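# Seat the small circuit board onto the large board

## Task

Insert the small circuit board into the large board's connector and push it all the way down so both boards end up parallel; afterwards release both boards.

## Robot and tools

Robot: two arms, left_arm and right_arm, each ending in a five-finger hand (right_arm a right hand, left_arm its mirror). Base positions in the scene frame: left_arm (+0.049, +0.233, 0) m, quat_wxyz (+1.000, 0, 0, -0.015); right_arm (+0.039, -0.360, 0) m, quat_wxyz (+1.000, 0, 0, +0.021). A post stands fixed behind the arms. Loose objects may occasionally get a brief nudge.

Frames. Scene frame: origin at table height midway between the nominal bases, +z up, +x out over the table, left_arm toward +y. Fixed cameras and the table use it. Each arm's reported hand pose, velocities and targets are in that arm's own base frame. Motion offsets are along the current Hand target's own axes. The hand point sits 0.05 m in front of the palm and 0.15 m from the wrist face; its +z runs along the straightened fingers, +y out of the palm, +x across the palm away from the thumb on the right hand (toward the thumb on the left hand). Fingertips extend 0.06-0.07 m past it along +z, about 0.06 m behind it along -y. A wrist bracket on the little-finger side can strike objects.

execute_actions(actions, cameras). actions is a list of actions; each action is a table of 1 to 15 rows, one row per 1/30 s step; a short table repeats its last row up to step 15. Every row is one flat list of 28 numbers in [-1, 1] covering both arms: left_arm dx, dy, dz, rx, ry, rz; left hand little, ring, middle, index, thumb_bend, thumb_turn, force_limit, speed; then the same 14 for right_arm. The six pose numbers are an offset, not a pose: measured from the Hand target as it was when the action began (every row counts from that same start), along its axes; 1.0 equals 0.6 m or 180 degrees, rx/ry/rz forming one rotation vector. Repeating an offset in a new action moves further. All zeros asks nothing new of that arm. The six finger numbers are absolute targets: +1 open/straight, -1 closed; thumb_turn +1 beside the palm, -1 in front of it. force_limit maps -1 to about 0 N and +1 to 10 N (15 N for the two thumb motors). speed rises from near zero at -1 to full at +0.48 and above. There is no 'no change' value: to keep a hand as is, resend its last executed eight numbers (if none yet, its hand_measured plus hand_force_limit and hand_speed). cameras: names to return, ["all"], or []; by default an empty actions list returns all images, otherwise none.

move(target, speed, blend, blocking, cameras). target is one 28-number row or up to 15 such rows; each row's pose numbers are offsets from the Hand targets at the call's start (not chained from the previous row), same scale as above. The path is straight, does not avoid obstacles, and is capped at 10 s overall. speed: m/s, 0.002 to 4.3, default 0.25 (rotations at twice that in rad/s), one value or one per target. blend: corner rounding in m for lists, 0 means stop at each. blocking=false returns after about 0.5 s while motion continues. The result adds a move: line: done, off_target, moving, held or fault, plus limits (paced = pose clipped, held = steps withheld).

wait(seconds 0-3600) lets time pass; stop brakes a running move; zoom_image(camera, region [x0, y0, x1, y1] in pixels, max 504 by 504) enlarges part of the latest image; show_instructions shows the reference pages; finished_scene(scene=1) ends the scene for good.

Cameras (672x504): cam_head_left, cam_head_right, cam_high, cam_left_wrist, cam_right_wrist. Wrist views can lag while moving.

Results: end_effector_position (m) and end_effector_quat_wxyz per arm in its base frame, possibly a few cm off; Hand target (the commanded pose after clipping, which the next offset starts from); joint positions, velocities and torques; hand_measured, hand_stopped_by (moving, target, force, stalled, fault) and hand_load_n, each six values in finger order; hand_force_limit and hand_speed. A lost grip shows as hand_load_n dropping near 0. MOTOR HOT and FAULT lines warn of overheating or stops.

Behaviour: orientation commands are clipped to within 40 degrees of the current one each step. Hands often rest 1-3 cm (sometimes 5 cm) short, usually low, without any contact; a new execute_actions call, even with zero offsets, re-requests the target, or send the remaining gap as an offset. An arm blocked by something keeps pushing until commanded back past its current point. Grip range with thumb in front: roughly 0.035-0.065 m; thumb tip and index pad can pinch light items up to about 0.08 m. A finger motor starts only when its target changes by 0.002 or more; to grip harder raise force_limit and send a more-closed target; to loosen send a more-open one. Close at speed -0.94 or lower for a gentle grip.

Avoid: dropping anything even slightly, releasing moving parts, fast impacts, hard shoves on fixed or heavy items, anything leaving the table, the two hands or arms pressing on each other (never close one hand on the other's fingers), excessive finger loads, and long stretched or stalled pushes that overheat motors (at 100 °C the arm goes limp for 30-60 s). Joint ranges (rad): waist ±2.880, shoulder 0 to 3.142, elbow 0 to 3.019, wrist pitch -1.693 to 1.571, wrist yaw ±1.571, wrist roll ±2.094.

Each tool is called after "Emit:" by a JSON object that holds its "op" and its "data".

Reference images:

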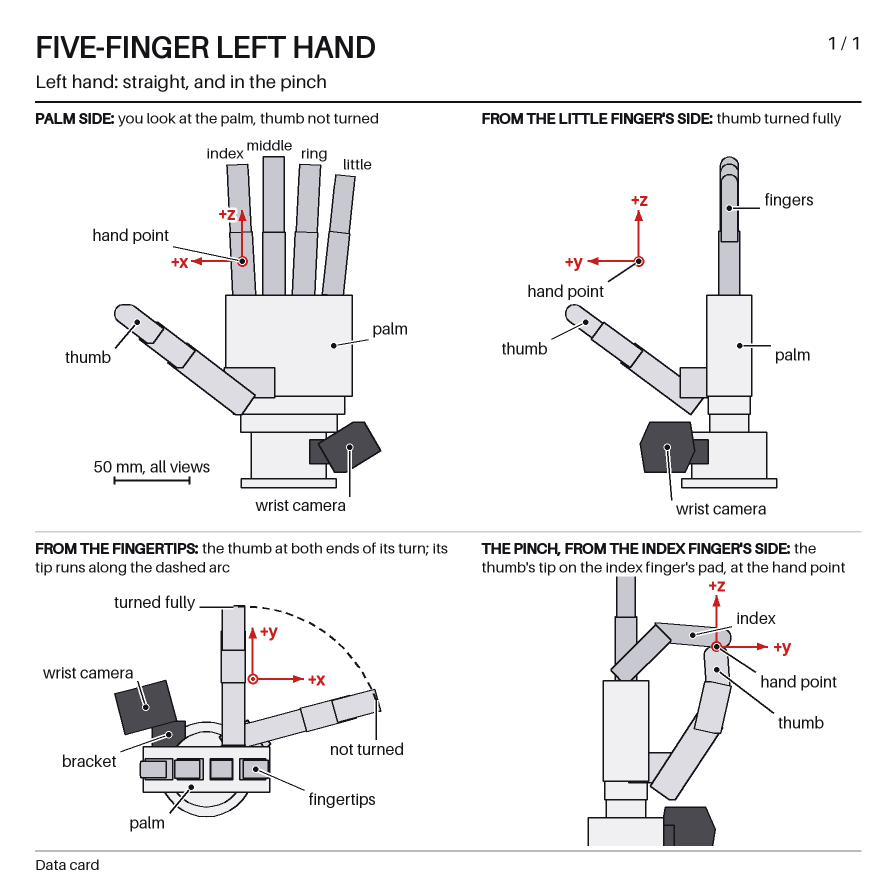

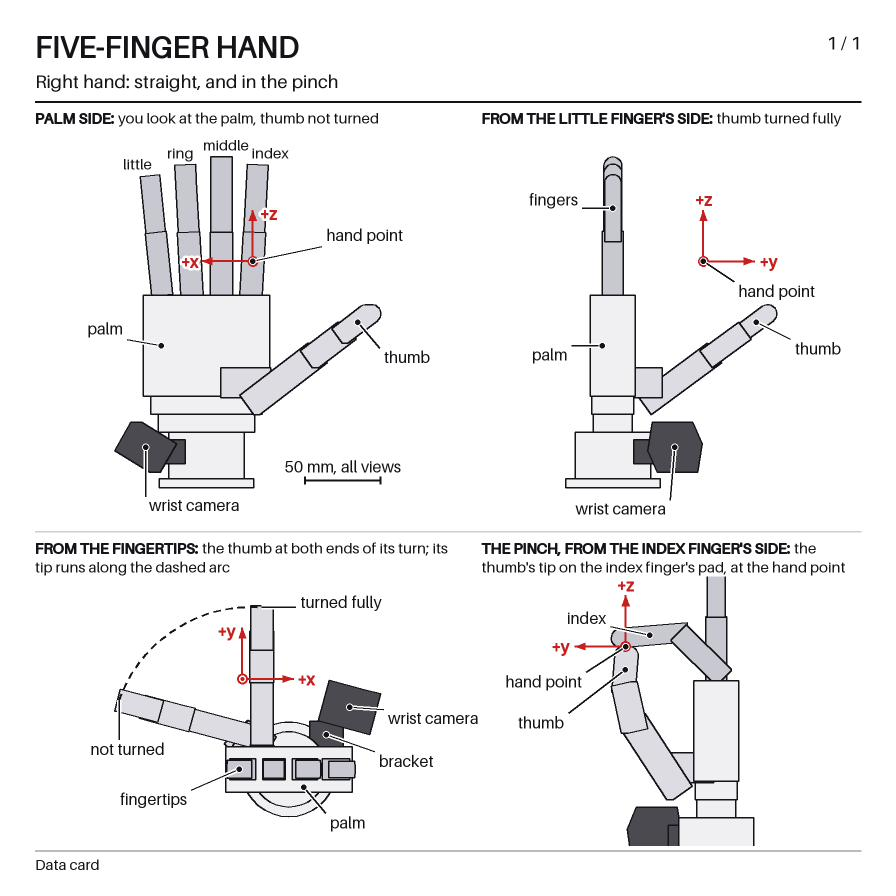

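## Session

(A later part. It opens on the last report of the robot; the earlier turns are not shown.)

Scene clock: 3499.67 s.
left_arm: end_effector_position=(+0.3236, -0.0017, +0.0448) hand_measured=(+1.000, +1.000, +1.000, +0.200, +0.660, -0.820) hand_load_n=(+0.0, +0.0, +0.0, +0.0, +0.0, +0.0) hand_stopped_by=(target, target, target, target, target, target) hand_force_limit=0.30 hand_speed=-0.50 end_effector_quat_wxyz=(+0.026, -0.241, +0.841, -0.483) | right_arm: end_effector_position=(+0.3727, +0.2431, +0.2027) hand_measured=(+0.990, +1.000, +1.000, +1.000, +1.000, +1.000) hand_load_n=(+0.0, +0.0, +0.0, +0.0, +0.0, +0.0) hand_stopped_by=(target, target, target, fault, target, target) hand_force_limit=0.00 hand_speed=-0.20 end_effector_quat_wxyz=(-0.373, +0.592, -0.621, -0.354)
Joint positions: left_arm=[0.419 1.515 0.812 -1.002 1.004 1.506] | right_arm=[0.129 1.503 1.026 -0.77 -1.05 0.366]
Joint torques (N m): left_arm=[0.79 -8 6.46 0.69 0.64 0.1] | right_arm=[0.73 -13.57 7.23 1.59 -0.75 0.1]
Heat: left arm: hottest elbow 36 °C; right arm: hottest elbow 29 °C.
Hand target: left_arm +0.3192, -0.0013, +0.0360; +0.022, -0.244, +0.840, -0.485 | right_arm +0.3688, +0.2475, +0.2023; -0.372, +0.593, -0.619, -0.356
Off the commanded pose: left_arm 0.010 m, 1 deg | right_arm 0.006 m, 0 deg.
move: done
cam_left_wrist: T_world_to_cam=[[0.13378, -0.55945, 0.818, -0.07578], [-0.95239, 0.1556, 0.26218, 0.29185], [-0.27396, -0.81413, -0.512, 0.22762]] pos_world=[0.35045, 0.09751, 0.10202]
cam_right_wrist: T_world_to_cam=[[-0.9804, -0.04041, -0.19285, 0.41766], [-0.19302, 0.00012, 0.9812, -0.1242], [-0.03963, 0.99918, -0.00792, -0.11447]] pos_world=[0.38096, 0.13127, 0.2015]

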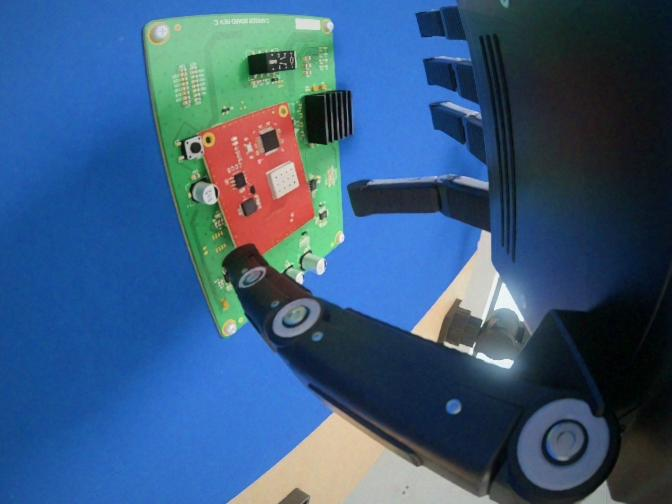

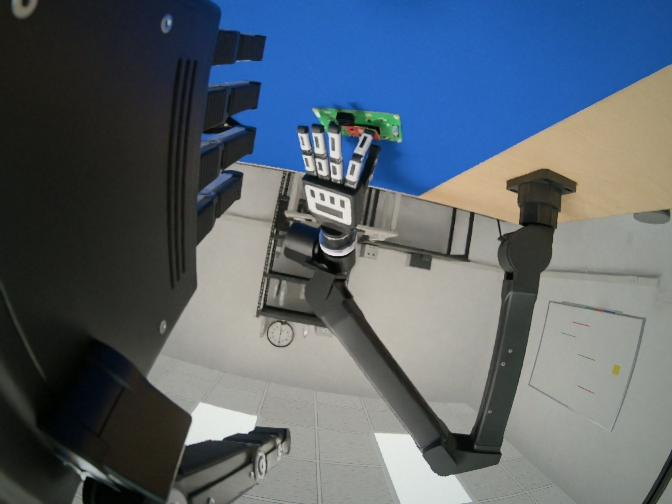

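Emit:
{"op": "move", "data": {"target": [-0.0062,0.0183,0.0064,0,0,0,1,1,1,0.2,0.66,-0.82,0.3,-0.5,0,0,0,0,0,0,0.99,1,1,1,1,1,0,-0.2], "speed": 0.03, "cameras": ["cam_left_wrist","cam_right_wrist"]}}

Emit:
{"op": "zoom_image", "data": {"camera": "cam_left_wrist", "region": [220, 130, 380, 290]}}

Emit:
{"op": "zoom_image", "data": {"camera": "cam_right_wrist", "region": [335, 110, 395, 155]}}

Scene clock: 3516.33 s.
left_arm: end_effector_position=(+0.3240, +0.0014, +0.0331) hand_measured=(+1.000, +1.000, +1.000, +0.200, +0.660, -0.820) hand_load_n=(+0.0, +0.0, +0.0, +0.0, +0.0, +0.0) hand_stopped_by=(target, target, target, target, target, target) hand_force_limit=0.30 hand_speed=-0.50 end_effector_quat_wxyz=(+0.026, -0.241, +0.841, -0.484) | right_arm: end_effector_position=(+0.3727, +0.2431, +0.2027) hand_measured=(+0.990, +1.000, +1.000, +1.000, +1.000, +1.000) hand_load_n=(+0.0, +0.0, +0.0, +0.0, +0.0, +0.0) hand_stopped_by=(target, target, target, fault, target, target) hand_force_limit=0.00 hand_speed=-0.20 end_effector_quat_wxyz=(-0.373, +0.592, -0.621, -0.354)
Joint positions: left_arm=[0.427 1.546 0.806 -0.978 1.004 1.52] | right_arm=[0.129 1.503 1.026 -0.77 -1.05 0.366]
Joint torques (N m): left_arm=[0.97 -8.35 6.35 0.92 0.65 0.09] | right_arm=[0.5 -13.04 7.24 1.52 -0.74 0.11]
Heat: left arm: hottest elbow 36 °C; right arm: hottest elbow 29 °C.
Hand target: left_arm +0.3194, +0.0019, +0.0241; +0.022, -0.244, +0.840, -0.485 | right_arm +0.3688, +0.2475, +0.2023; -0.372, +0.593, -0.619, -0.356
Off the commanded pose: left_arm 0.010 m, 1 deg | right_arm 0.006 m, 0 deg.
move: done
cam_left_wrist: T_world_to_cam=[[0.13387, -0.55851, 0.81862, -0.06462], [-0.95253, 0.15542, 0.2618, 0.29484], [-0.27345, -0.81481, -0.51119, 0.224]] pos_world=[0.35075, 0.10061, 0.09021]
cam_right_wrist: T_world_to_cam=[[-0.9804, -0.04041, -0.19285, 0.41766], [-0.19302, 0.00012, 0.9812, -0.1242], [-0.03963, 0.99918, -0.00792, -0.11447]] pos_world=[0.38096, 0.13127, 0.2015]

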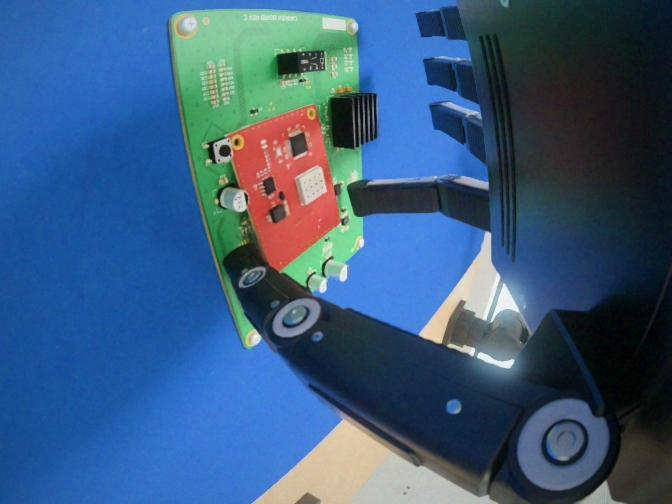

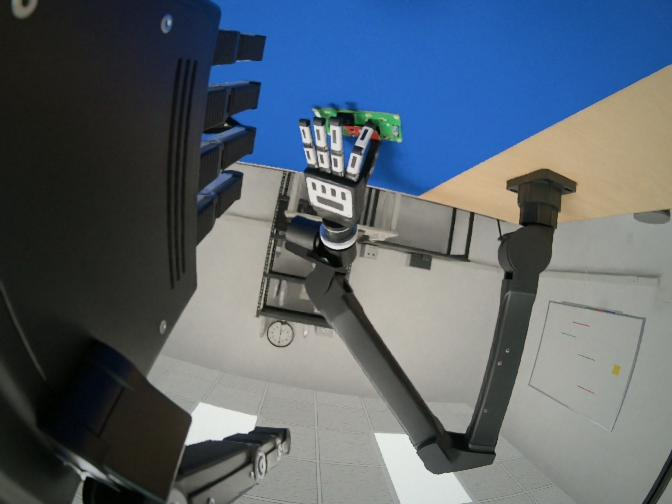

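Scaled by 3.150 from the camera's image (finer frame: 960x720).

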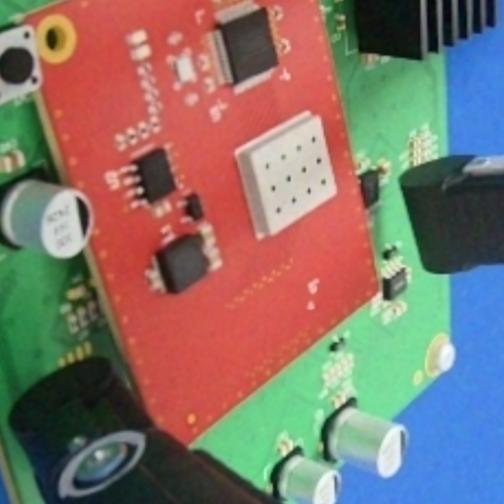

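Scaled by 8.400 from the camera's image (finer frame: 960x720).

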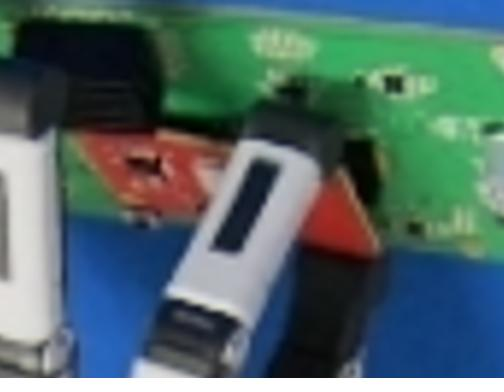

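Emit:
{"op": "move", "data": {"target": [0,0,0,0,0,0,1,1,1,0.2,0.6,-0.82,0.3,-0.94,0,0,0,0,0,0,0.99,1,1,1,1,1,0,-0.2], "speed": 0.02, "cameras": []}}

Emit:
{"op": "move", "data": {"target": [0,0,0,0,0,0,1,1,1,0.1,0.6,-0.82,0.3,-0.94,0,0,0,0,0,0,0.99,1,1,1,1,1,0,-0.2], "speed": 0.02, "cameras": ["cam_left_wrist","cam_right_wrist"]}}

Emit:
{"op": "zoom_image", "data": {"camera": "cam_left_wrist", "region": [260, 160, 380, 280]}}

Emit:
{"op": "zoom_image", "data": {"camera": "cam_right_wrist", "region": [335, 110, 395, 155]}}

Scene clock: 3526.63 s.
left_arm: end_effector_position=(+0.3241, +0.0014, +0.0331) hand_measured=(+1.000, +1.000, +1.000, +0.200, +0.600, -0.820) hand_load_n=(+0.0, +0.0, +0.0, +0.0, +0.0, +0.0) hand_stopped_by=(target, target, target, target, target, target) hand_force_limit=0.30 hand_speed=-0.94 end_effector_quat_wxyz=(+0.027, -0.241, +0.841, -0.484) | right_arm: end_effector_position=(+0.3727, +0.2431, +0.2027) hand_measured=(+0.990, +1.000, +1.000, +1.000, +1.000, +1.000) hand_load_n=(+0.0, +0.0, +0.0, +0.0, +0.0, +0.0) hand_stopped_by=(target, target, target, fault, target, target) hand_force_limit=0.00 hand_speed=-0.20 end_effector_quat_wxyz=(-0.373, +0.592, -0.621, -0.354)
Joint positions: left_arm=[0.427 1.546 0.806 -0.978 1.004 1.52] | right_arm=[0.129 1.503 1.026 -0.77 -1.05 0.366]
Joint torques (N m): left_arm=[0.73 -8.06 6.26 0.59 0.67 0.12] | right_arm=[0.44 -13.27 7.25 1.52 -0.74 0.11]
Heat: left arm: hottest elbow 35 °C; right arm: hottest elbow 29 °C.
Hand target: left_arm +0.3193, +0.0019, +0.0241; +0.022, -0.244, +0.840, -0.485 | right_arm +0.3688, +0.2475, +0.2023; -0.372, +0.593, -0.619, -0.356
Off the commanded pose: left_arm 0.010 m, 1 deg | right_arm 0.006 m, 0 deg.
move: done

Scene clock: 3527.47 s.
left_arm: end_effector_position=(+0.3241, +0.0014, +0.0331) hand_measured=(+1.000, +1.000, +1.000, +0.100, +0.600, -0.820) hand_load_n=(+0.0, -0.5, +0.0, +0.0, +0.0, +0.0) hand_stopped_by=(target, target, target, target, target, target) hand_force_limit=0.30 hand_speed=-0.94 end_effector_quat_wxyz=(+0.027, -0.241, +0.841, -0.484) | right_arm: end_effector_position=(+0.3727, +0.2431, +0.2027) hand_measured=(+0.990, +1.000, +1.000, +1.000, +1.000, +1.000) hand_load_n=(+0.0, +0.0, +0.0, +0.0, +0.0, +0.0) hand_stopped_by=(target, target, target, fault, target, target) hand_force_limit=0.00 hand_speed=-0.20 end_effector_quat_wxyz=(-0.373, +0.592, -0.621, -0.354)
Joint positions: left_arm=[0.427 1.546 0.806 -0.978 1.004 1.52] | right_arm=[0.129 1.503 1.026 -0.77 -1.05 0.366]
Joint torques (N m): left_arm=[0.26 -8.41 6.48 0.66 0.63 0.08] | right_arm=[0.56 -13.45 7.3 1.52 -0.75 0.11]
Heat: left arm: hottest elbow 35 °C; right arm: hottest elbow 29 °C.
Hand target: left_arm +0.3193, +0.0019, +0.0241; +0.022, -0.244, +0.840, -0.485 | right_arm +0.3688, +0.2475, +0.2023; -0.372, +0.593, -0.619, -0.356
Off the commanded pose: left_arm 0.010 m, 1 deg | right_arm 0.006 m, 0 deg.
move: done
cam_left_wrist: T_world_to_cam=[[0.1333, -0.55877, 0.81854, -0.0644], [-0.95266, 0.15546, 0.26127, 0.29503], [-0.27324, -0.81462, -0.5116, 0.22398]] pos_world=[0.35085, 0.10061, 0.09021]
cam_right_wrist: T_world_to_cam=[[-0.9804, -0.04041, -0.19285, 0.41766], [-0.19302, 0.00012, 0.9812, -0.1242], [-0.03963, 0.99918, -0.00792, -0.11447]] pos_world=[0.38096, 0.13127, 0.2015]

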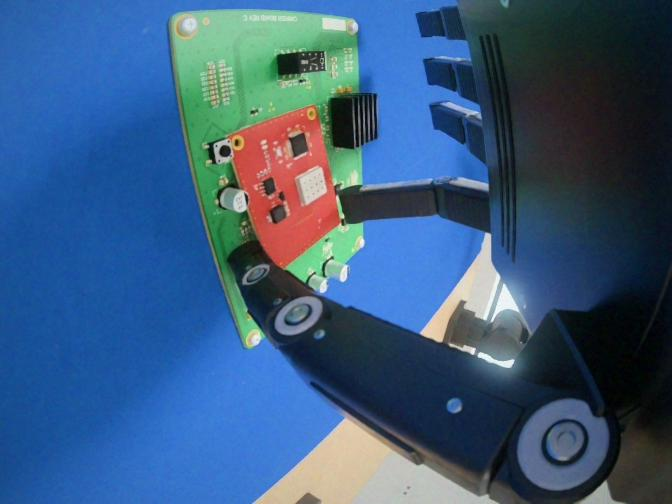

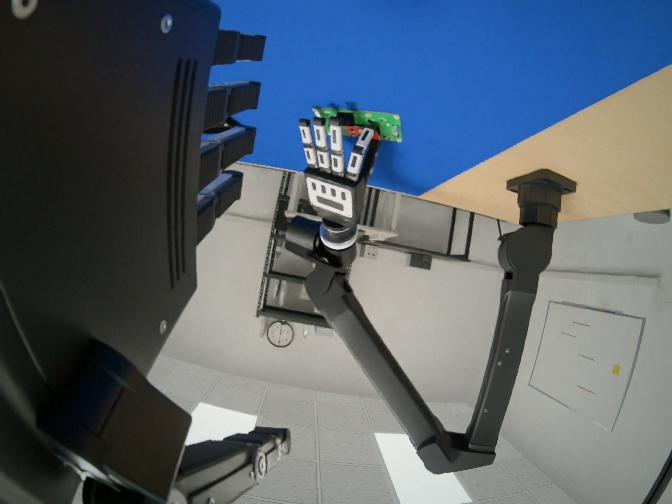

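Scaled by 4.200 from the camera's image (finer frame: 960x720).

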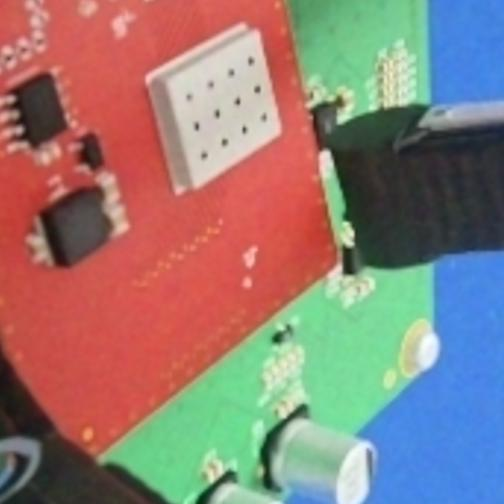

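Scaled by 8.400 from the camera's image (finer frame: 960x720).

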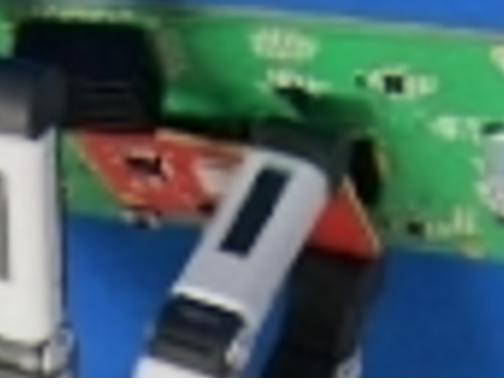

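Emit:
{"op": "move", "data": {"target": [0,0,0,0,0,0,1,1,1,0.05,0.6,-0.82,0.3,-0.94,0,0,0,0,0,0,0.99,1,1,1,1,1,0,-0.2], "speed": 0.02, "cameras": ["cam_left_wrist","cam_right_wrist"]}}

Emit:
{"op": "zoom_image", "data": {"camera": "cam_left_wrist", "region": [260, 160, 380, 280]}}

Emit:
{"op": "zoom_image", "data": {"camera": "cam_right_wrist", "region": [335, 110, 395, 155]}}

Scene clock: 3533.63 s.
left_arm: end_effector_position=(+0.3241, +0.0014, +0.0331) hand_measured=(+1.000, +1.000, +1.000, +0.050, +0.600, -0.820) hand_load_n=(+0.0, +0.0, +0.0, +0.0, +0.0, +0.0) hand_stopped_by=(target, target, target, target, target, target) hand_force_limit=0.30 hand_speed=-0.94 end_effector_quat_wxyz=(+0.027, -0.241, +0.841, -0.484) | right_arm: end_effector_position=(+0.3727, +0.2431, +0.2027) hand_measured=(+0.990, +1.000, +1.000, +1.000, +1.000, +1.000) hand_load_n=(+0.0, +0.0, +0.0, +0.0, +0.0, -0.5) hand_stopped_by=(target, target, target, fault, target, target) hand_force_limit=0.00 hand_speed=-0.20 end_effector_quat_wxyz=(-0.373, +0.592, -0.621, -0.354)
Joint positions: left_arm=[0.427 1.546 0.806 -0.978 1.004 1.52] | right_arm=[0.129 1.503 1.026 -0.77 -1.05 0.366]
Joint torques (N m): left_arm=[1.79 -8.59 6.58 0.69 0.66 0.11] | right_arm=[0.67 -13.45 7.17 1.51 -0.74 0.11]
Heat: left arm: hottest elbow 35 °C; right arm: hottest elbow 29 °C.
Hand target: left_arm +0.3193, +0.0019, +0.0241; +0.022, -0.244, +0.840, -0.485 | right_arm +0.3688, +0.2475, +0.2023; -0.372, +0.593, -0.619, -0.356
Off the commanded pose: left_arm 0.010 m, 1 deg | right_arm 0.006 m, 0 deg.
move: done
cam_left_wrist: T_world_to_cam=[[0.1333, -0.55877, 0.81854, -0.0644], [-0.95266, 0.15546, 0.26127, 0.29503], [-0.27324, -0.81462, -0.5116, 0.22398]] pos_world=[0.35085, 0.10061, 0.09021]
cam_right_wrist: T_world_to_cam=[[-0.9804, -0.04041, -0.19285, 0.41766], [-0.19302, 0.00012, 0.9812, -0.1242], [-0.03963, 0.99918, -0.00792, -0.11447]] pos_world=[0.38096, 0.13127, 0.2015]

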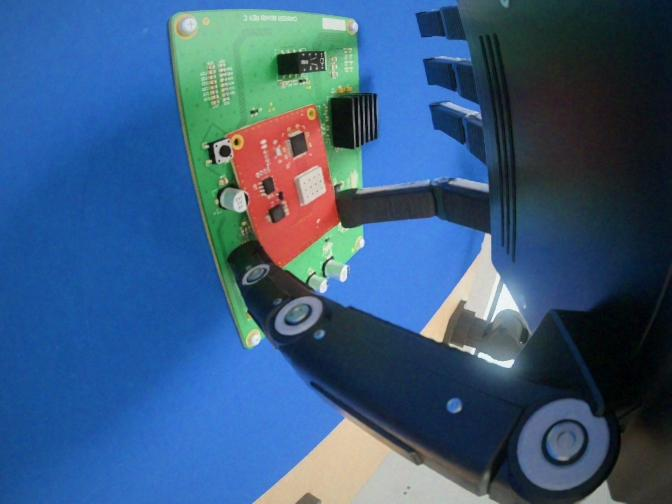

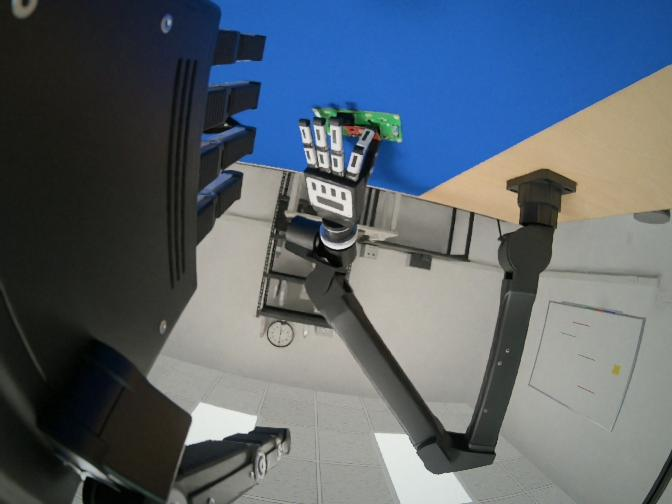

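Scaled by 4.200 from the camera's image (finer frame: 960x720).

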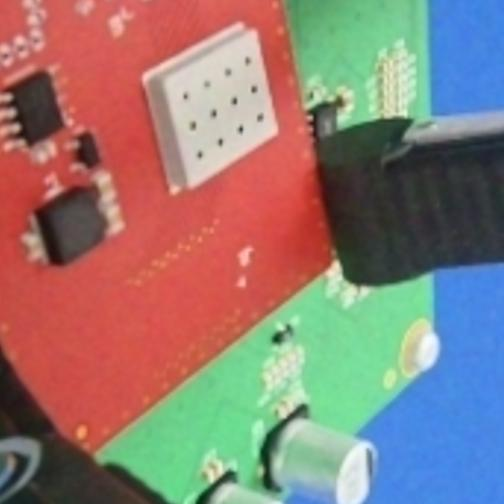

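Scaled by 8.400 from the camera's image (finer frame: 960x720).

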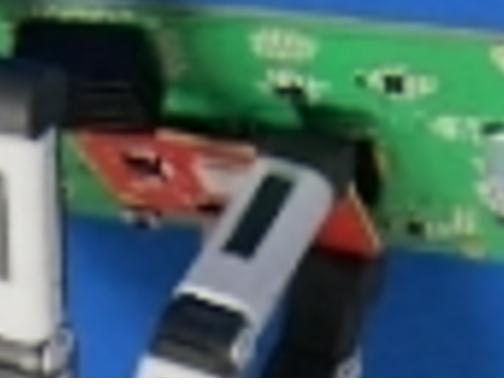

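Emit:
{"op": "move", "data": {"target": [0,0,0,0,0,0,1,1,1,-0.03,0.6,-0.82,0.3,-0.94,0,0,0,0,0,0,0.99,1,1,1,1,1,0,-0.2], "speed": 0.02, "cameras": ["cam_left_wrist","cam_right_wrist"]}}

Emit:
{"op": "zoom_image", "data": {"camera": "cam_left_wrist", "region": [220, 130, 380, 290]}}

Emit:
{"op": "zoom_image", "data": {"camera": "cam_right_wrist", "region": [335, 110, 395, 155]}}

Scene clock: 3538.13 s.
left_arm: end_effector_position=(+0.3250, +0.0000, +0.0345) hand_measured=(+1.000, +1.000, +1.000, -0.028, +0.600, -0.820) hand_load_n=(-0.5, +0.0, +0.0, +4.5, +3.0, -0.5) hand_stopped_by=(target, target, target, target, target, target) hand_force_limit=0.30 hand_speed=-0.94 end_effector_quat_wxyz=(+0.028, -0.241, +0.838, -0.488) | right_arm: end_effector_position=(+0.3727, +0.2431, +0.2027) hand_measured=(+0.990, +1.000, +1.000, +1.000, +1.000, +1.000) hand_load_n=(+0.0, +0.0, +0.0, +0.0, +0.0, +0.0) hand_stopped_by=(target, target, target, fault, target, target) hand_force_limit=0.00 hand_speed=-0.20 end_effector_quat_wxyz=(-0.373, +0.592, -0.621, -0.354)
Joint positions: left_arm=[0.427 1.546 0.806 -0.978 1.015 1.52] | right_arm=[0.129 1.503 1.026 -0.77 -1.05 0.366]
Joint torques (N m): left_arm=[0.32 -8.94 6.45 0.7 0.33 0.1] | right_arm=[0.5 -13.51 7.27 1.59 -0.74 0.1]
Heat: left arm: hottest elbow 35 °C; right arm: hottest elbow 29 °C.
Hand target: left_arm +0.3193, +0.0018, +0.0242; +0.022, -0.244, +0.840, -0.485 | right_arm +0.3688, +0.2475, +0.2023; -0.372, +0.593, -0.619, -0.356
Off the commanded pose: left_arm 0.012 m, 1 deg | right_arm 0.006 m, 0 deg.
move: done
cam_left_wrist: T_world_to_cam=[[0.13053, -0.55062, 0.82449, -0.06576], [-0.95403, 0.15654, 0.25558, 0.29636], [-0.26979, -0.81995, -0.50487, 0.22248]] pos_world=[0.35134, 0.09982, 0.0908]
cam_right_wrist: T_world_to_cam=[[-0.9804, -0.04041, -0.19285, 0.41766], [-0.19302, 0.00012, 0.9812, -0.1242], [-0.03963, 0.99918, -0.00792, -0.11447]] pos_world=[0.38096, 0.13127, 0.2015]

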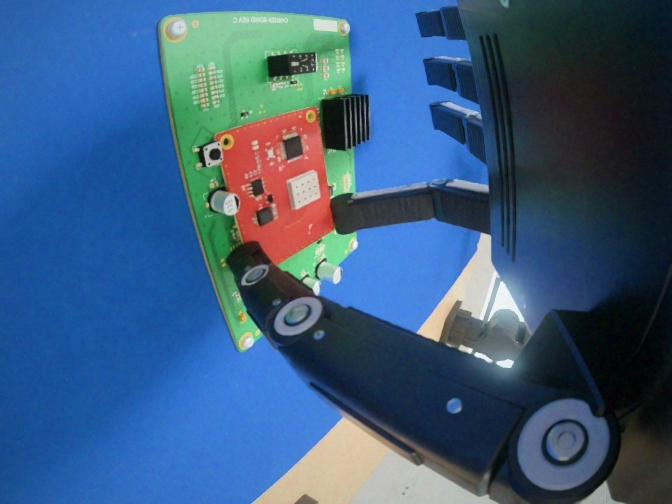

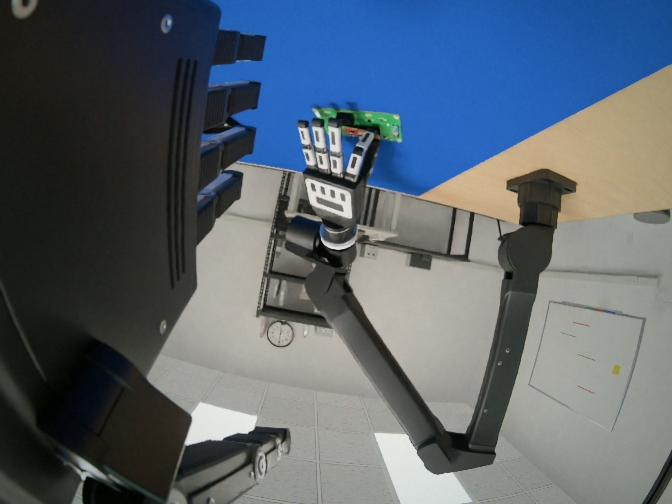

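Scaled by 3.150 from the camera's image (finer frame: 960x720).

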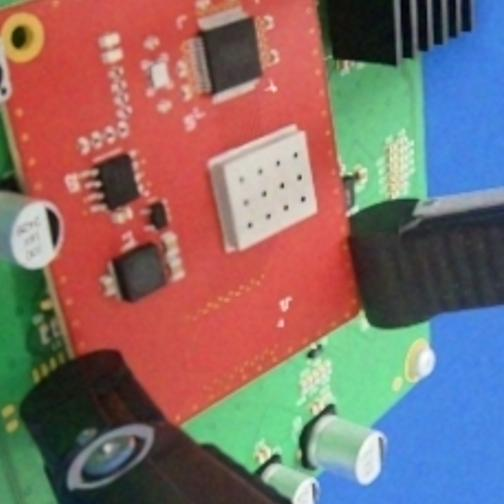

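Scaled by 8.400 from the camera's image (finer frame: 960x720).

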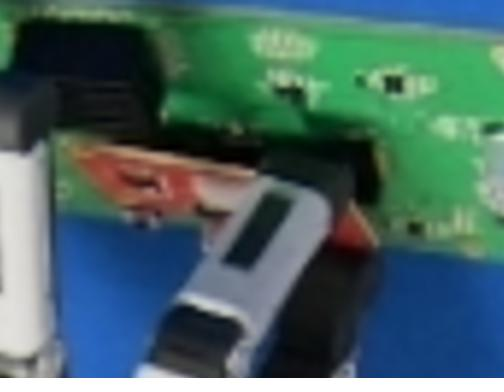

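Emit:
{"op": "move", "data": {"target": [[-0.0253,-0.0453,-0.0237,0,0,0,1,1,1,-0.03,0.6,-0.82,0.3,-0.94,0,0,0,0,0,0,0.99,1,1,1,1,1,0,-0.2]], "speed": [0.06], "cameras": ["cam_left_wrist","cam_right_wrist"]}}

Emit:
{"op": "zoom_image", "data": {"camera": "cam_left_wrist", "region": [220, 110, 380, 270]}}

Emit:
{"op": "zoom_image", "data": {"camera": "cam_right_wrist", "region": [335, 110, 395, 155]}}

Scene clock: 3549.07 s.
left_arm: end_effector_position=(+0.3247, +0.0011, +0.0441) hand_measured=(+1.000, +1.000, +1.000, -0.030, +0.600, -0.820) hand_load_n=(+0.0, +0.0, +0.0, +0.0, +0.0, +0.0) hand_stopped_by=(target, target, target, target, target, target) hand_force_limit=0.30 hand_speed=-0.94 end_effector_quat_wxyz=(+0.013, -0.248, +0.837, -0.487) | right_arm: end_effector_position=(+0.3727, +0.2431, +0.2027) hand_measured=(+0.990, +1.000, +1.000, +1.000, +1.000, +1.000) hand_load_n=(+0.0, +0.0, +0.0, +0.0, +0.0, +0.0) hand_stopped_by=(target, target, target, fault, target, target) hand_force_limit=0.00 hand_speed=-0.20 end_effector_quat_wxyz=(-0.373, +0.592, -0.621, -0.354)
Joint positions: left_arm=[0.427 1.546 0.835 -1.039 1.008 1.52] | right_arm=[0.129 1.503 1.026 -0.77 -1.05 0.366]
Joint torques (N m): left_arm=[0.97 -8.94 11.26 -0.17 0.57 -0.03] | right_arm=[0.56 -13.39 7.21 1.57 -0.75 0.11]
Heat: left arm: hottest elbow 35 °C; right arm: hottest elbow 29 °C.
Hand target: left_arm +0.3393, +0.0086, +0.0510; +0.022, -0.244, +0.840, -0.485 | right_arm +0.3688, +0.2475, +0.2023; -0.372, +0.593, -0.619, -0.356
Off the commanded pose: left_arm 0.018 m, 1 deg | right_arm 0.006 m, 0 deg.
move: off_target (left_arm)
cam_left_wrist: T_world_to_cam=[[0.15637, -0.54528, 0.82354, -0.08127], [-0.94516, 0.15945, 0.28503, 0.28921], [-0.28673, -0.82295, -0.49045, 0.233]] pos_world=[0.35287, 0.10132, 0.09877]
cam_right_wrist: T_world_to_cam=[[-0.9804, -0.04041, -0.19285, 0.41766], [-0.19302, 0.00012, 0.9812, -0.1242], [-0.03963, 0.99918, -0.00792, -0.11447]] pos_world=[0.38096, 0.13127, 0.2015]

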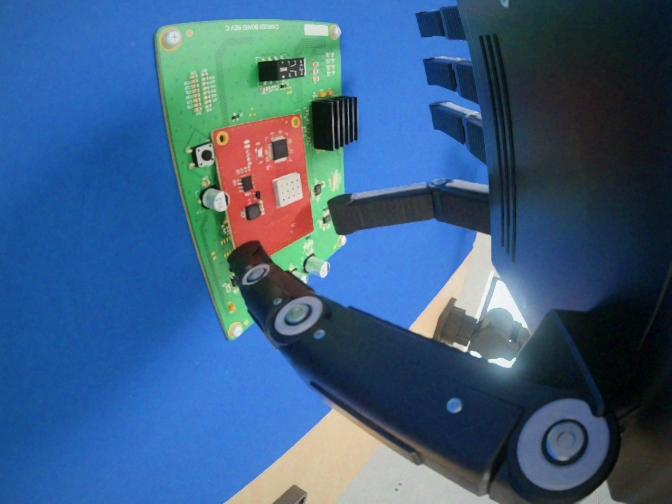

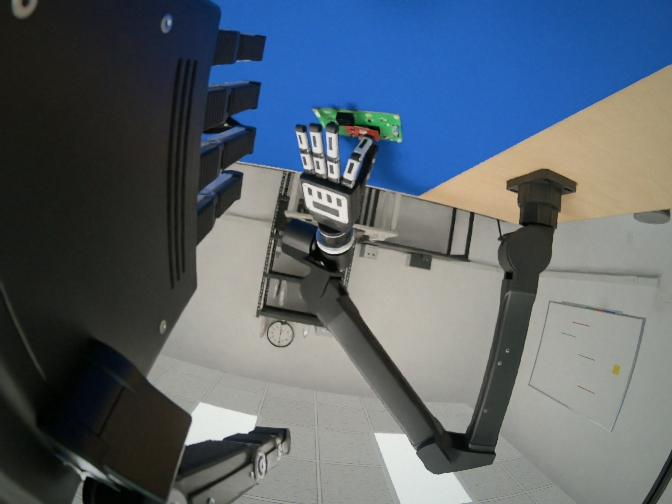

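Scaled by 3.150 from the camera's image (finer frame: 960x720).

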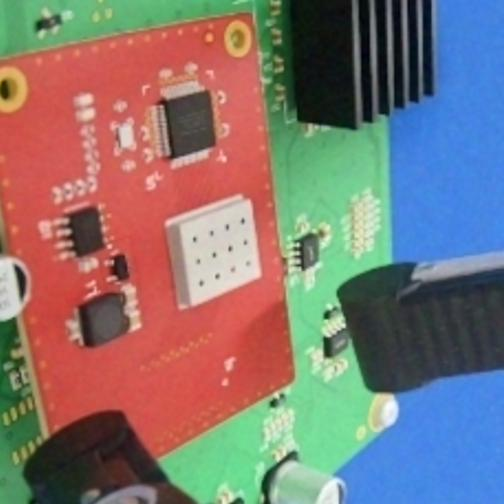

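Scaled by 8.400 from the camera's image (finer frame: 960x720).

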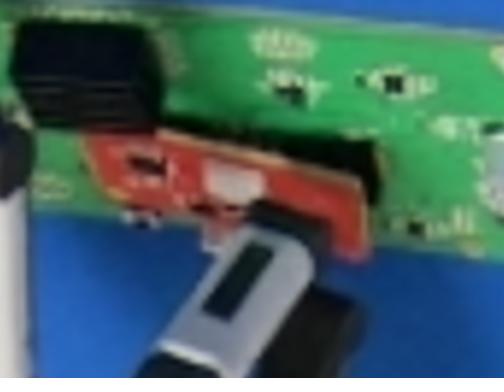

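Emit:
{"op": "move", "data": {"target": [0.0104,-0.0440,-0.0283,0,0,0,1,1,1,0.2,0.66,-0.82,0.3,-0.94,0,0,0,0,0,0,0.99,1,1,1,1,1,0,-0.2], "speed": 0.08, "cameras": ["cam_left_wrist","cam_right_wrist"]}}

Emit:
{"op": "zoom_image", "data": {"camera": "cam_left_wrist", "region": [180, 90, 300, 180]}}

Emit:
{"op": "zoom_image", "data": {"camera": "cam_left_wrist", "region": [180, 160, 300, 250]}}

Emit:
{"op": "zoom_image", "data": {"camera": "cam_right_wrist", "region": [335, 110, 395, 155]}}

Scene clock: 3559.30 s.
left_arm: end_effector_position=(+0.3243, +0.0009, +0.0712) hand_measured=(+1.000, +1.000, +1.000, +0.200, +0.660, -0.820) hand_load_n=(+0.0, +0.0, +0.0, +0.0, +0.0, -0.5) hand_stopped_by=(target, target, target, target, target, target) hand_force_limit=0.30 hand_speed=-0.94 end_effector_quat_wxyz=(+0.006, -0.252, +0.836, -0.488) | right_arm: end_effector_position=(+0.3727, +0.2431, +0.2027) hand_measured=(+0.990, +1.000, +1.000, +1.000, +1.000, +1.000) hand_load_n=(+0.0, -0.5, +0.0, +0.0, +0.0, +0.0) hand_stopped_by=(target, target, target, fault, target, target) hand_force_limit=0.00 hand_speed=-0.20 end_effector_quat_wxyz=(-0.373, +0.592, -0.621, -0.354)
Joint positions: left_arm=[0.427 1.504 0.873 -1.134 1.008 1.52] | right_arm=[0.129 1.503 1.026 -0.77 -1.05 0.366]
Joint torques (N m): left_arm=[0.73 -10.99 11.99 -0.13 0.55 -0.01] | right_arm=[0.56 -13.51 7.21 1.57 -0.74 0.12]
Heat: left arm: hottest elbow 36 °C; right arm: hottest elbow 29 °C.
Hand target: left_arm +0.3395, +0.0087, +0.0831; +0.022, -0.244, +0.840, -0.485 | right_arm +0.3688, +0.2475, +0.2023; -0.372, +0.593, -0.619, -0.356
Off the commanded pose: left_arm 0.021 m, 2 deg | right_arm 0.006 m, 0 deg.
move: off_target (left_arm)
cam_left_wrist: T_world_to_cam=[[0.16806, -0.53993, 0.82476, -0.10758], [-0.94103, 0.16133, 0.29736, 0.27896], [-0.29362, -0.82611, -0.48098, 0.24757]] pos_world=[0.35329, 0.10143, 0.12485]
cam_right_wrist: T_world_to_cam=[[-0.9804, -0.04041, -0.19285, 0.41766], [-0.19302, 0.00012, 0.9812, -0.1242], [-0.03963, 0.99918, -0.00792, -0.11447]] pos_world=[0.38096, 0.13127, 0.2015]

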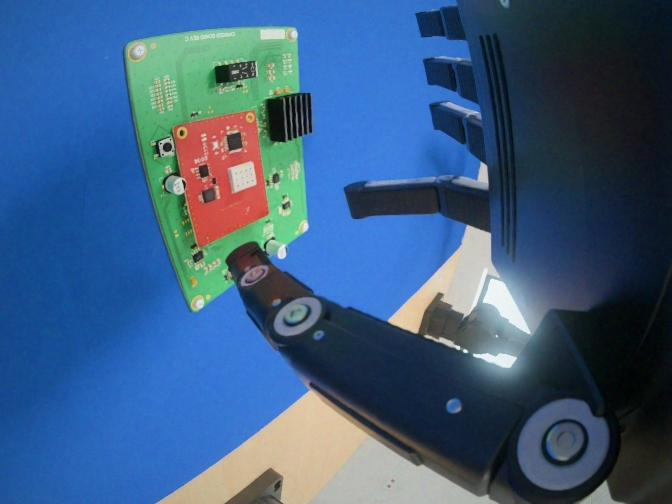

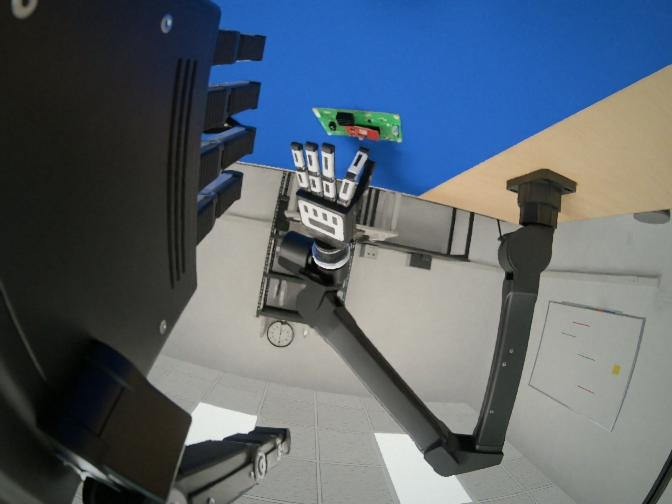

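Scaled by 4.200 from the camera's image (finer frame: 960x720).

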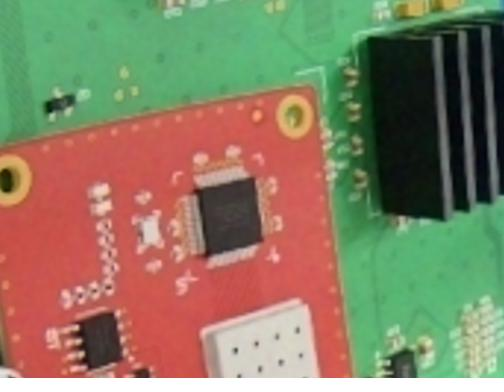

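Scaled by 4.200 from the camera's image (finer frame: 960x720).

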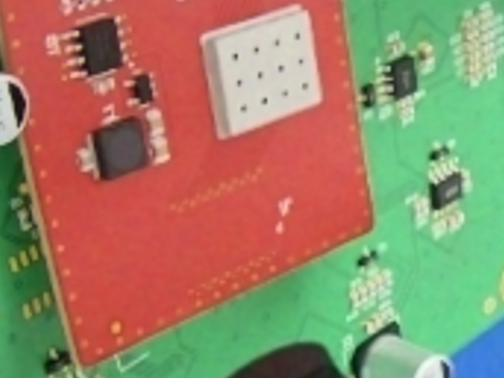

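Scaled by 8.400 from the camera's image (finer frame: 960x720).

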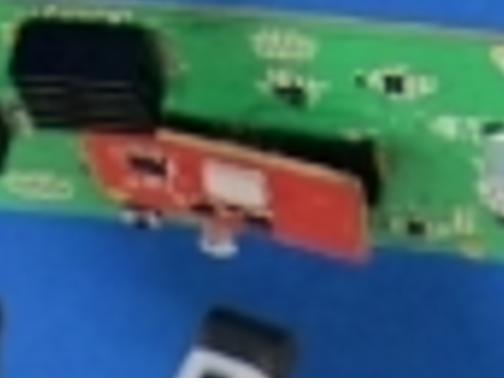

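Emit:
{"op": "move", "data": {"target": [[0.0062,-0.0055,-0.0109,0.0095,0.0319,0.0169,1,1,1,0.2,0.66,-0.82,0.3,-0.5,0,0,0,0,0,0,0.99,1,1,1,1,1,0,-0.2],[0.0221,0.0777,0.0357,0.0095,0.0319,0.0169,1,1,1,0.2,0.66,-0.82,0.3,-0.5,0,0,0,0,0,0,0.99,1,1,1,1,1,0,-0.2]], "speed": [0.12,0.06], "cameras": ["cam_left_wrist","cam_right_wrist"]}}

Emit:
{"op": "zoom_image", "data": {"camera": "cam_left_wrist", "region": [200, 90, 350, 200]}}

Emit:
{"op": "zoom_image", "data": {"camera": "cam_left_wrist", "region": [200, 160, 350, 270]}}

Emit:
{"op": "zoom_image", "data": {"camera": "cam_right_wrist", "region": [335, 110, 395, 155]}}

Scene clock: 3649.63 s.
left_arm: end_effector_position=(+0.3200, +0.0044, +0.0450) hand_measured=(+1.000, +1.000, +1.000, +0.200, +0.660, -0.820) hand_load_n=(+0.0, -0.5, -0.5, +0.0, +0.0, +0.0) hand_stopped_by=(target, target, target, target, target, target) hand_force_limit=0.30 hand_speed=-0.50 end_effector_quat_wxyz=(+0.001, -0.194, +0.840, -0.506) | right_arm: end_effector_position=(+0.3727, +0.2431, +0.2027) hand_measured=(+0.990, +1.000, +1.000, +1.000, +1.000, +1.000) hand_load_n=(+0.0, +0.0, +0.0, +0.0, +0.0, +0.0) hand_stopped_by=(target, target, target, fault, target, target) hand_force_limit=0.00 hand_speed=-0.20 end_effector_quat_wxyz=(-0.373, +0.592, -0.621, -0.354)
Joint positions: left_arm=[0.44 1.608 0.886 -1.211 1.023 1.763] | right_arm=[0.129 1.503 1.026 -0.77 -1.05 0.366]
Joint torques (N m): left_arm=[1.26 -9.47 5.96 0.47 0.6 0.07] | right_arm=[0.26 -13.74 7.24 1.58 -0.73 0.12]
Heat: left arm: hottest elbow 38 °C; right arm: hottest elbow 29 °C.
Hand target: left_arm +0.3155, +0.0049, +0.0360; -0.004, -0.197, +0.839, -0.508 | right_arm +0.3688, +0.2475, +0.2023; -0.372, +0.593, -0.619, -0.356
Off the commanded pose: left_arm 0.010 m, 1 deg | right_arm 0.006 m, 0 deg.
move: done
cam_left_wrist: T_world_to_cam=[[0.06453, -0.52827, 0.84662, -0.05134], [-0.93354, 0.26783, 0.23828, 0.28187], [-0.35263, -0.80573, -0.47588, 0.25518]] pos_world=[0.35643, 0.10299, 0.09773]
cam_right_wrist: T_world_to_cam=[[-0.9804, -0.04041, -0.19285, 0.41766], [-0.19302, 0.00012, 0.9812, -0.1242], [-0.03963, 0.99918, -0.00792, -0.11447]] pos_world=[0.38096, 0.13127, 0.2015]

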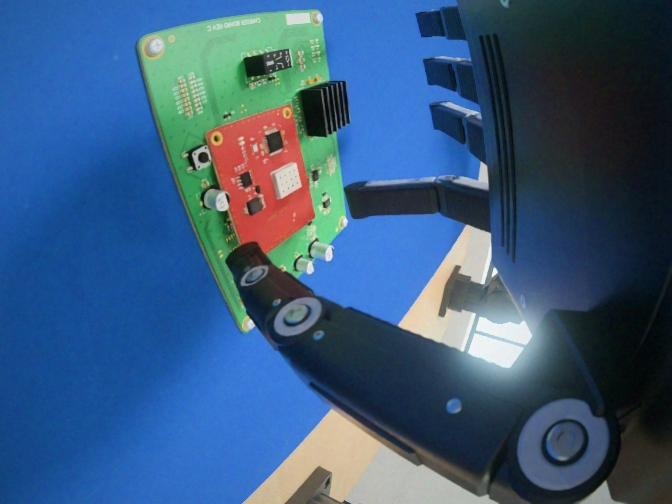

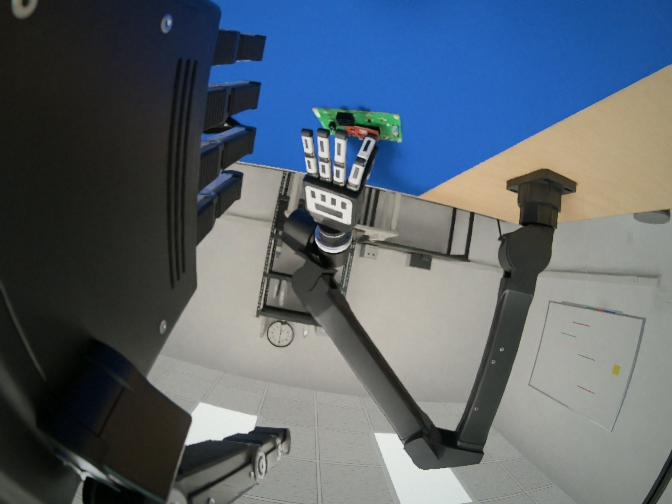

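Scaled by 3.360 from the camera's image (finer frame: 960x720).

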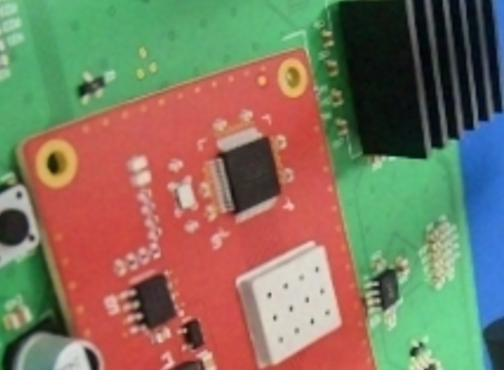

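Scaled by 3.360 from the camera's image (finer frame: 960x720).

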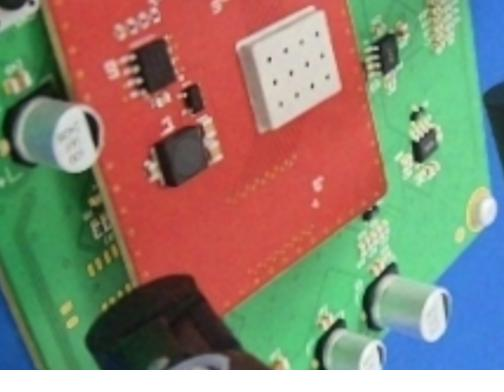

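Scaled by 8.400 from the camera's image (finer frame: 960x720).

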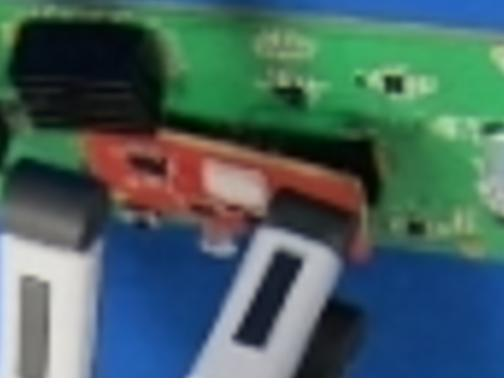

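Emit:
{"op": "move", "data": {"target": [-0.0069,0.0169,0.0046,0,0,0,1,1,1,0.2,0.66,-0.82,0.3,-0.5,0,0,0,0,0,0,0.99,1,1,1,1,1,0,-0.2], "speed": 0.03, "cameras": ["cam_left_wrist","cam_right_wrist"]}}

Emit:
{"op": "zoom_image", "data": {"camera": "cam_left_wrist", "region": [220, 130, 380, 290]}}

Emit:
{"op": "zoom_image", "data": {"camera": "cam_right_wrist", "region": [335, 110, 395, 155]}}

Scene clock: 3667.50 s.
left_arm: end_effector_position=(+0.3218, +0.0077, +0.0347) hand_measured=(+1.000, +1.000, +1.000, +0.200, +0.660, -0.820) hand_load_n=(+0.0, +0.0, +0.0, +0.0, +0.0, +0.0) hand_stopped_by=(target, target, target, target, target, target) hand_force_limit=0.30 hand_speed=-0.50 end_effector_quat_wxyz=(+0.001, -0.194, +0.840, -0.507) | right_arm: end_effector_position=(+0.3727, +0.2431, +0.2027) hand_measured=(+0.990, +1.000, +1.000, +1.000, +1.000, +1.000) hand_load_n=(+0.0, +0.0, +0.0, +0.0, +0.0, +0.0) hand_stopped_by=(target, target, target, fault, target, target) hand_force_limit=0.00 hand_speed=-0.20 end_effector_quat_wxyz=(-0.373, +0.592, -0.621, -0.354)
Joint positions: left_arm=[0.447 1.637 0.886 -1.19 1.023 1.774] | right_arm=[0.129 1.503 1.026 -0.77 -1.05 0.366]
Joint torques (N m): left_arm=[1.49 -9.41 6.01 0.34 0.53 0.06] | right_arm=[0.44 -13.39 7.3 1.57 -0.73 0.13]
Heat: left arm: hottest elbow 37 °C; right arm: hottest elbow 29 °C.
Hand target: left_arm +0.3165, +0.0080, +0.0251; -0.004, -0.197, +0.838, -0.508 | right_arm +0.3688, +0.2475, +0.2023; -0.372, +0.593, -0.619, -0.356
Off the commanded pose: left_arm 0.011 m, 1 deg | right_arm 0.006 m, 0 deg.
move: off_target (left_arm)
cam_left_wrist: T_world_to_cam=[[0.06447, -0.52709, 0.84736, -0.04101], [-0.93418, 0.26673, 0.23699, 0.28548], [-0.35093, -0.80687, -0.4752, 0.25302]] pos_world=[0.35813, 0.10639, 0.08733]
cam_right_wrist: T_world_to_cam=[[-0.9804, -0.04041, -0.19285, 0.41766], [-0.19302, 0.00012, 0.9812, -0.1242], [-0.03963, 0.99918, -0.00792, -0.11447]] pos_world=[0.38096, 0.13127, 0.2015]

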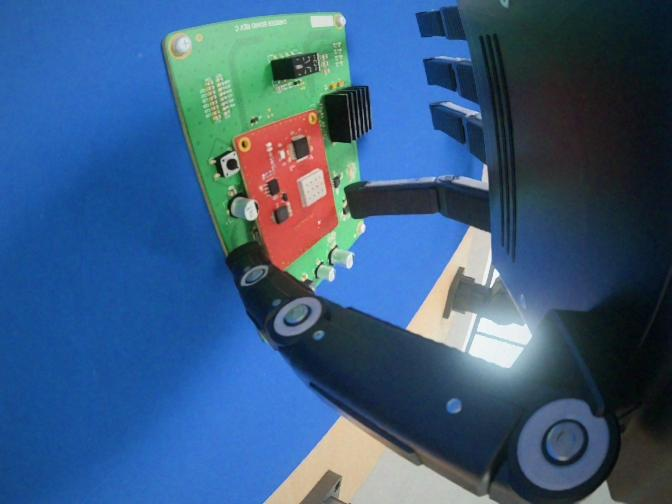

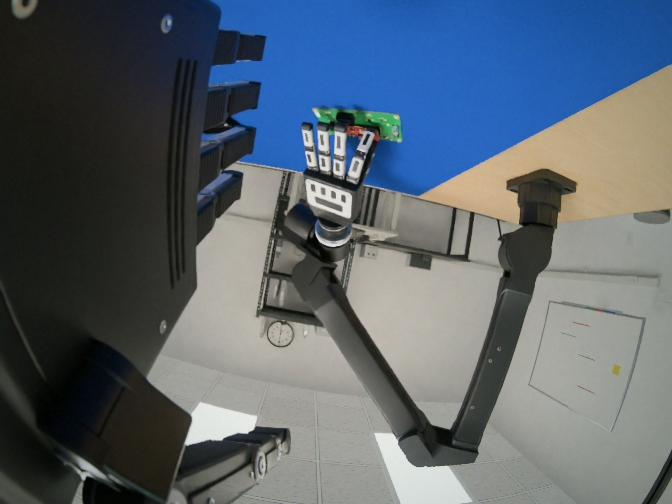

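Scaled by 3.150 from the camera's image (finer frame: 960x720).

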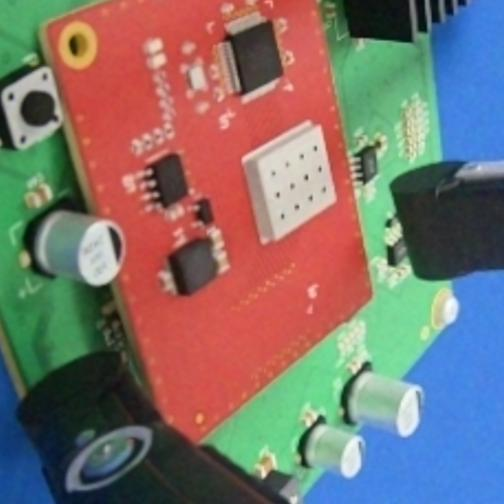

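Scaled by 8.400 from the camera's image (finer frame: 960x720).

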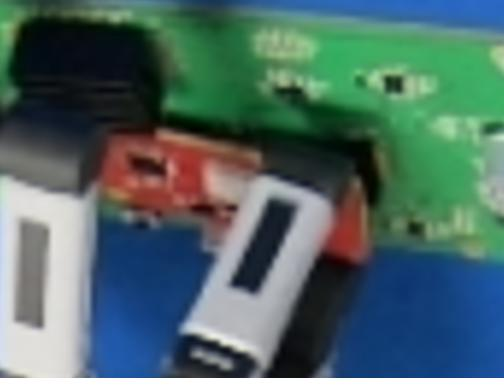

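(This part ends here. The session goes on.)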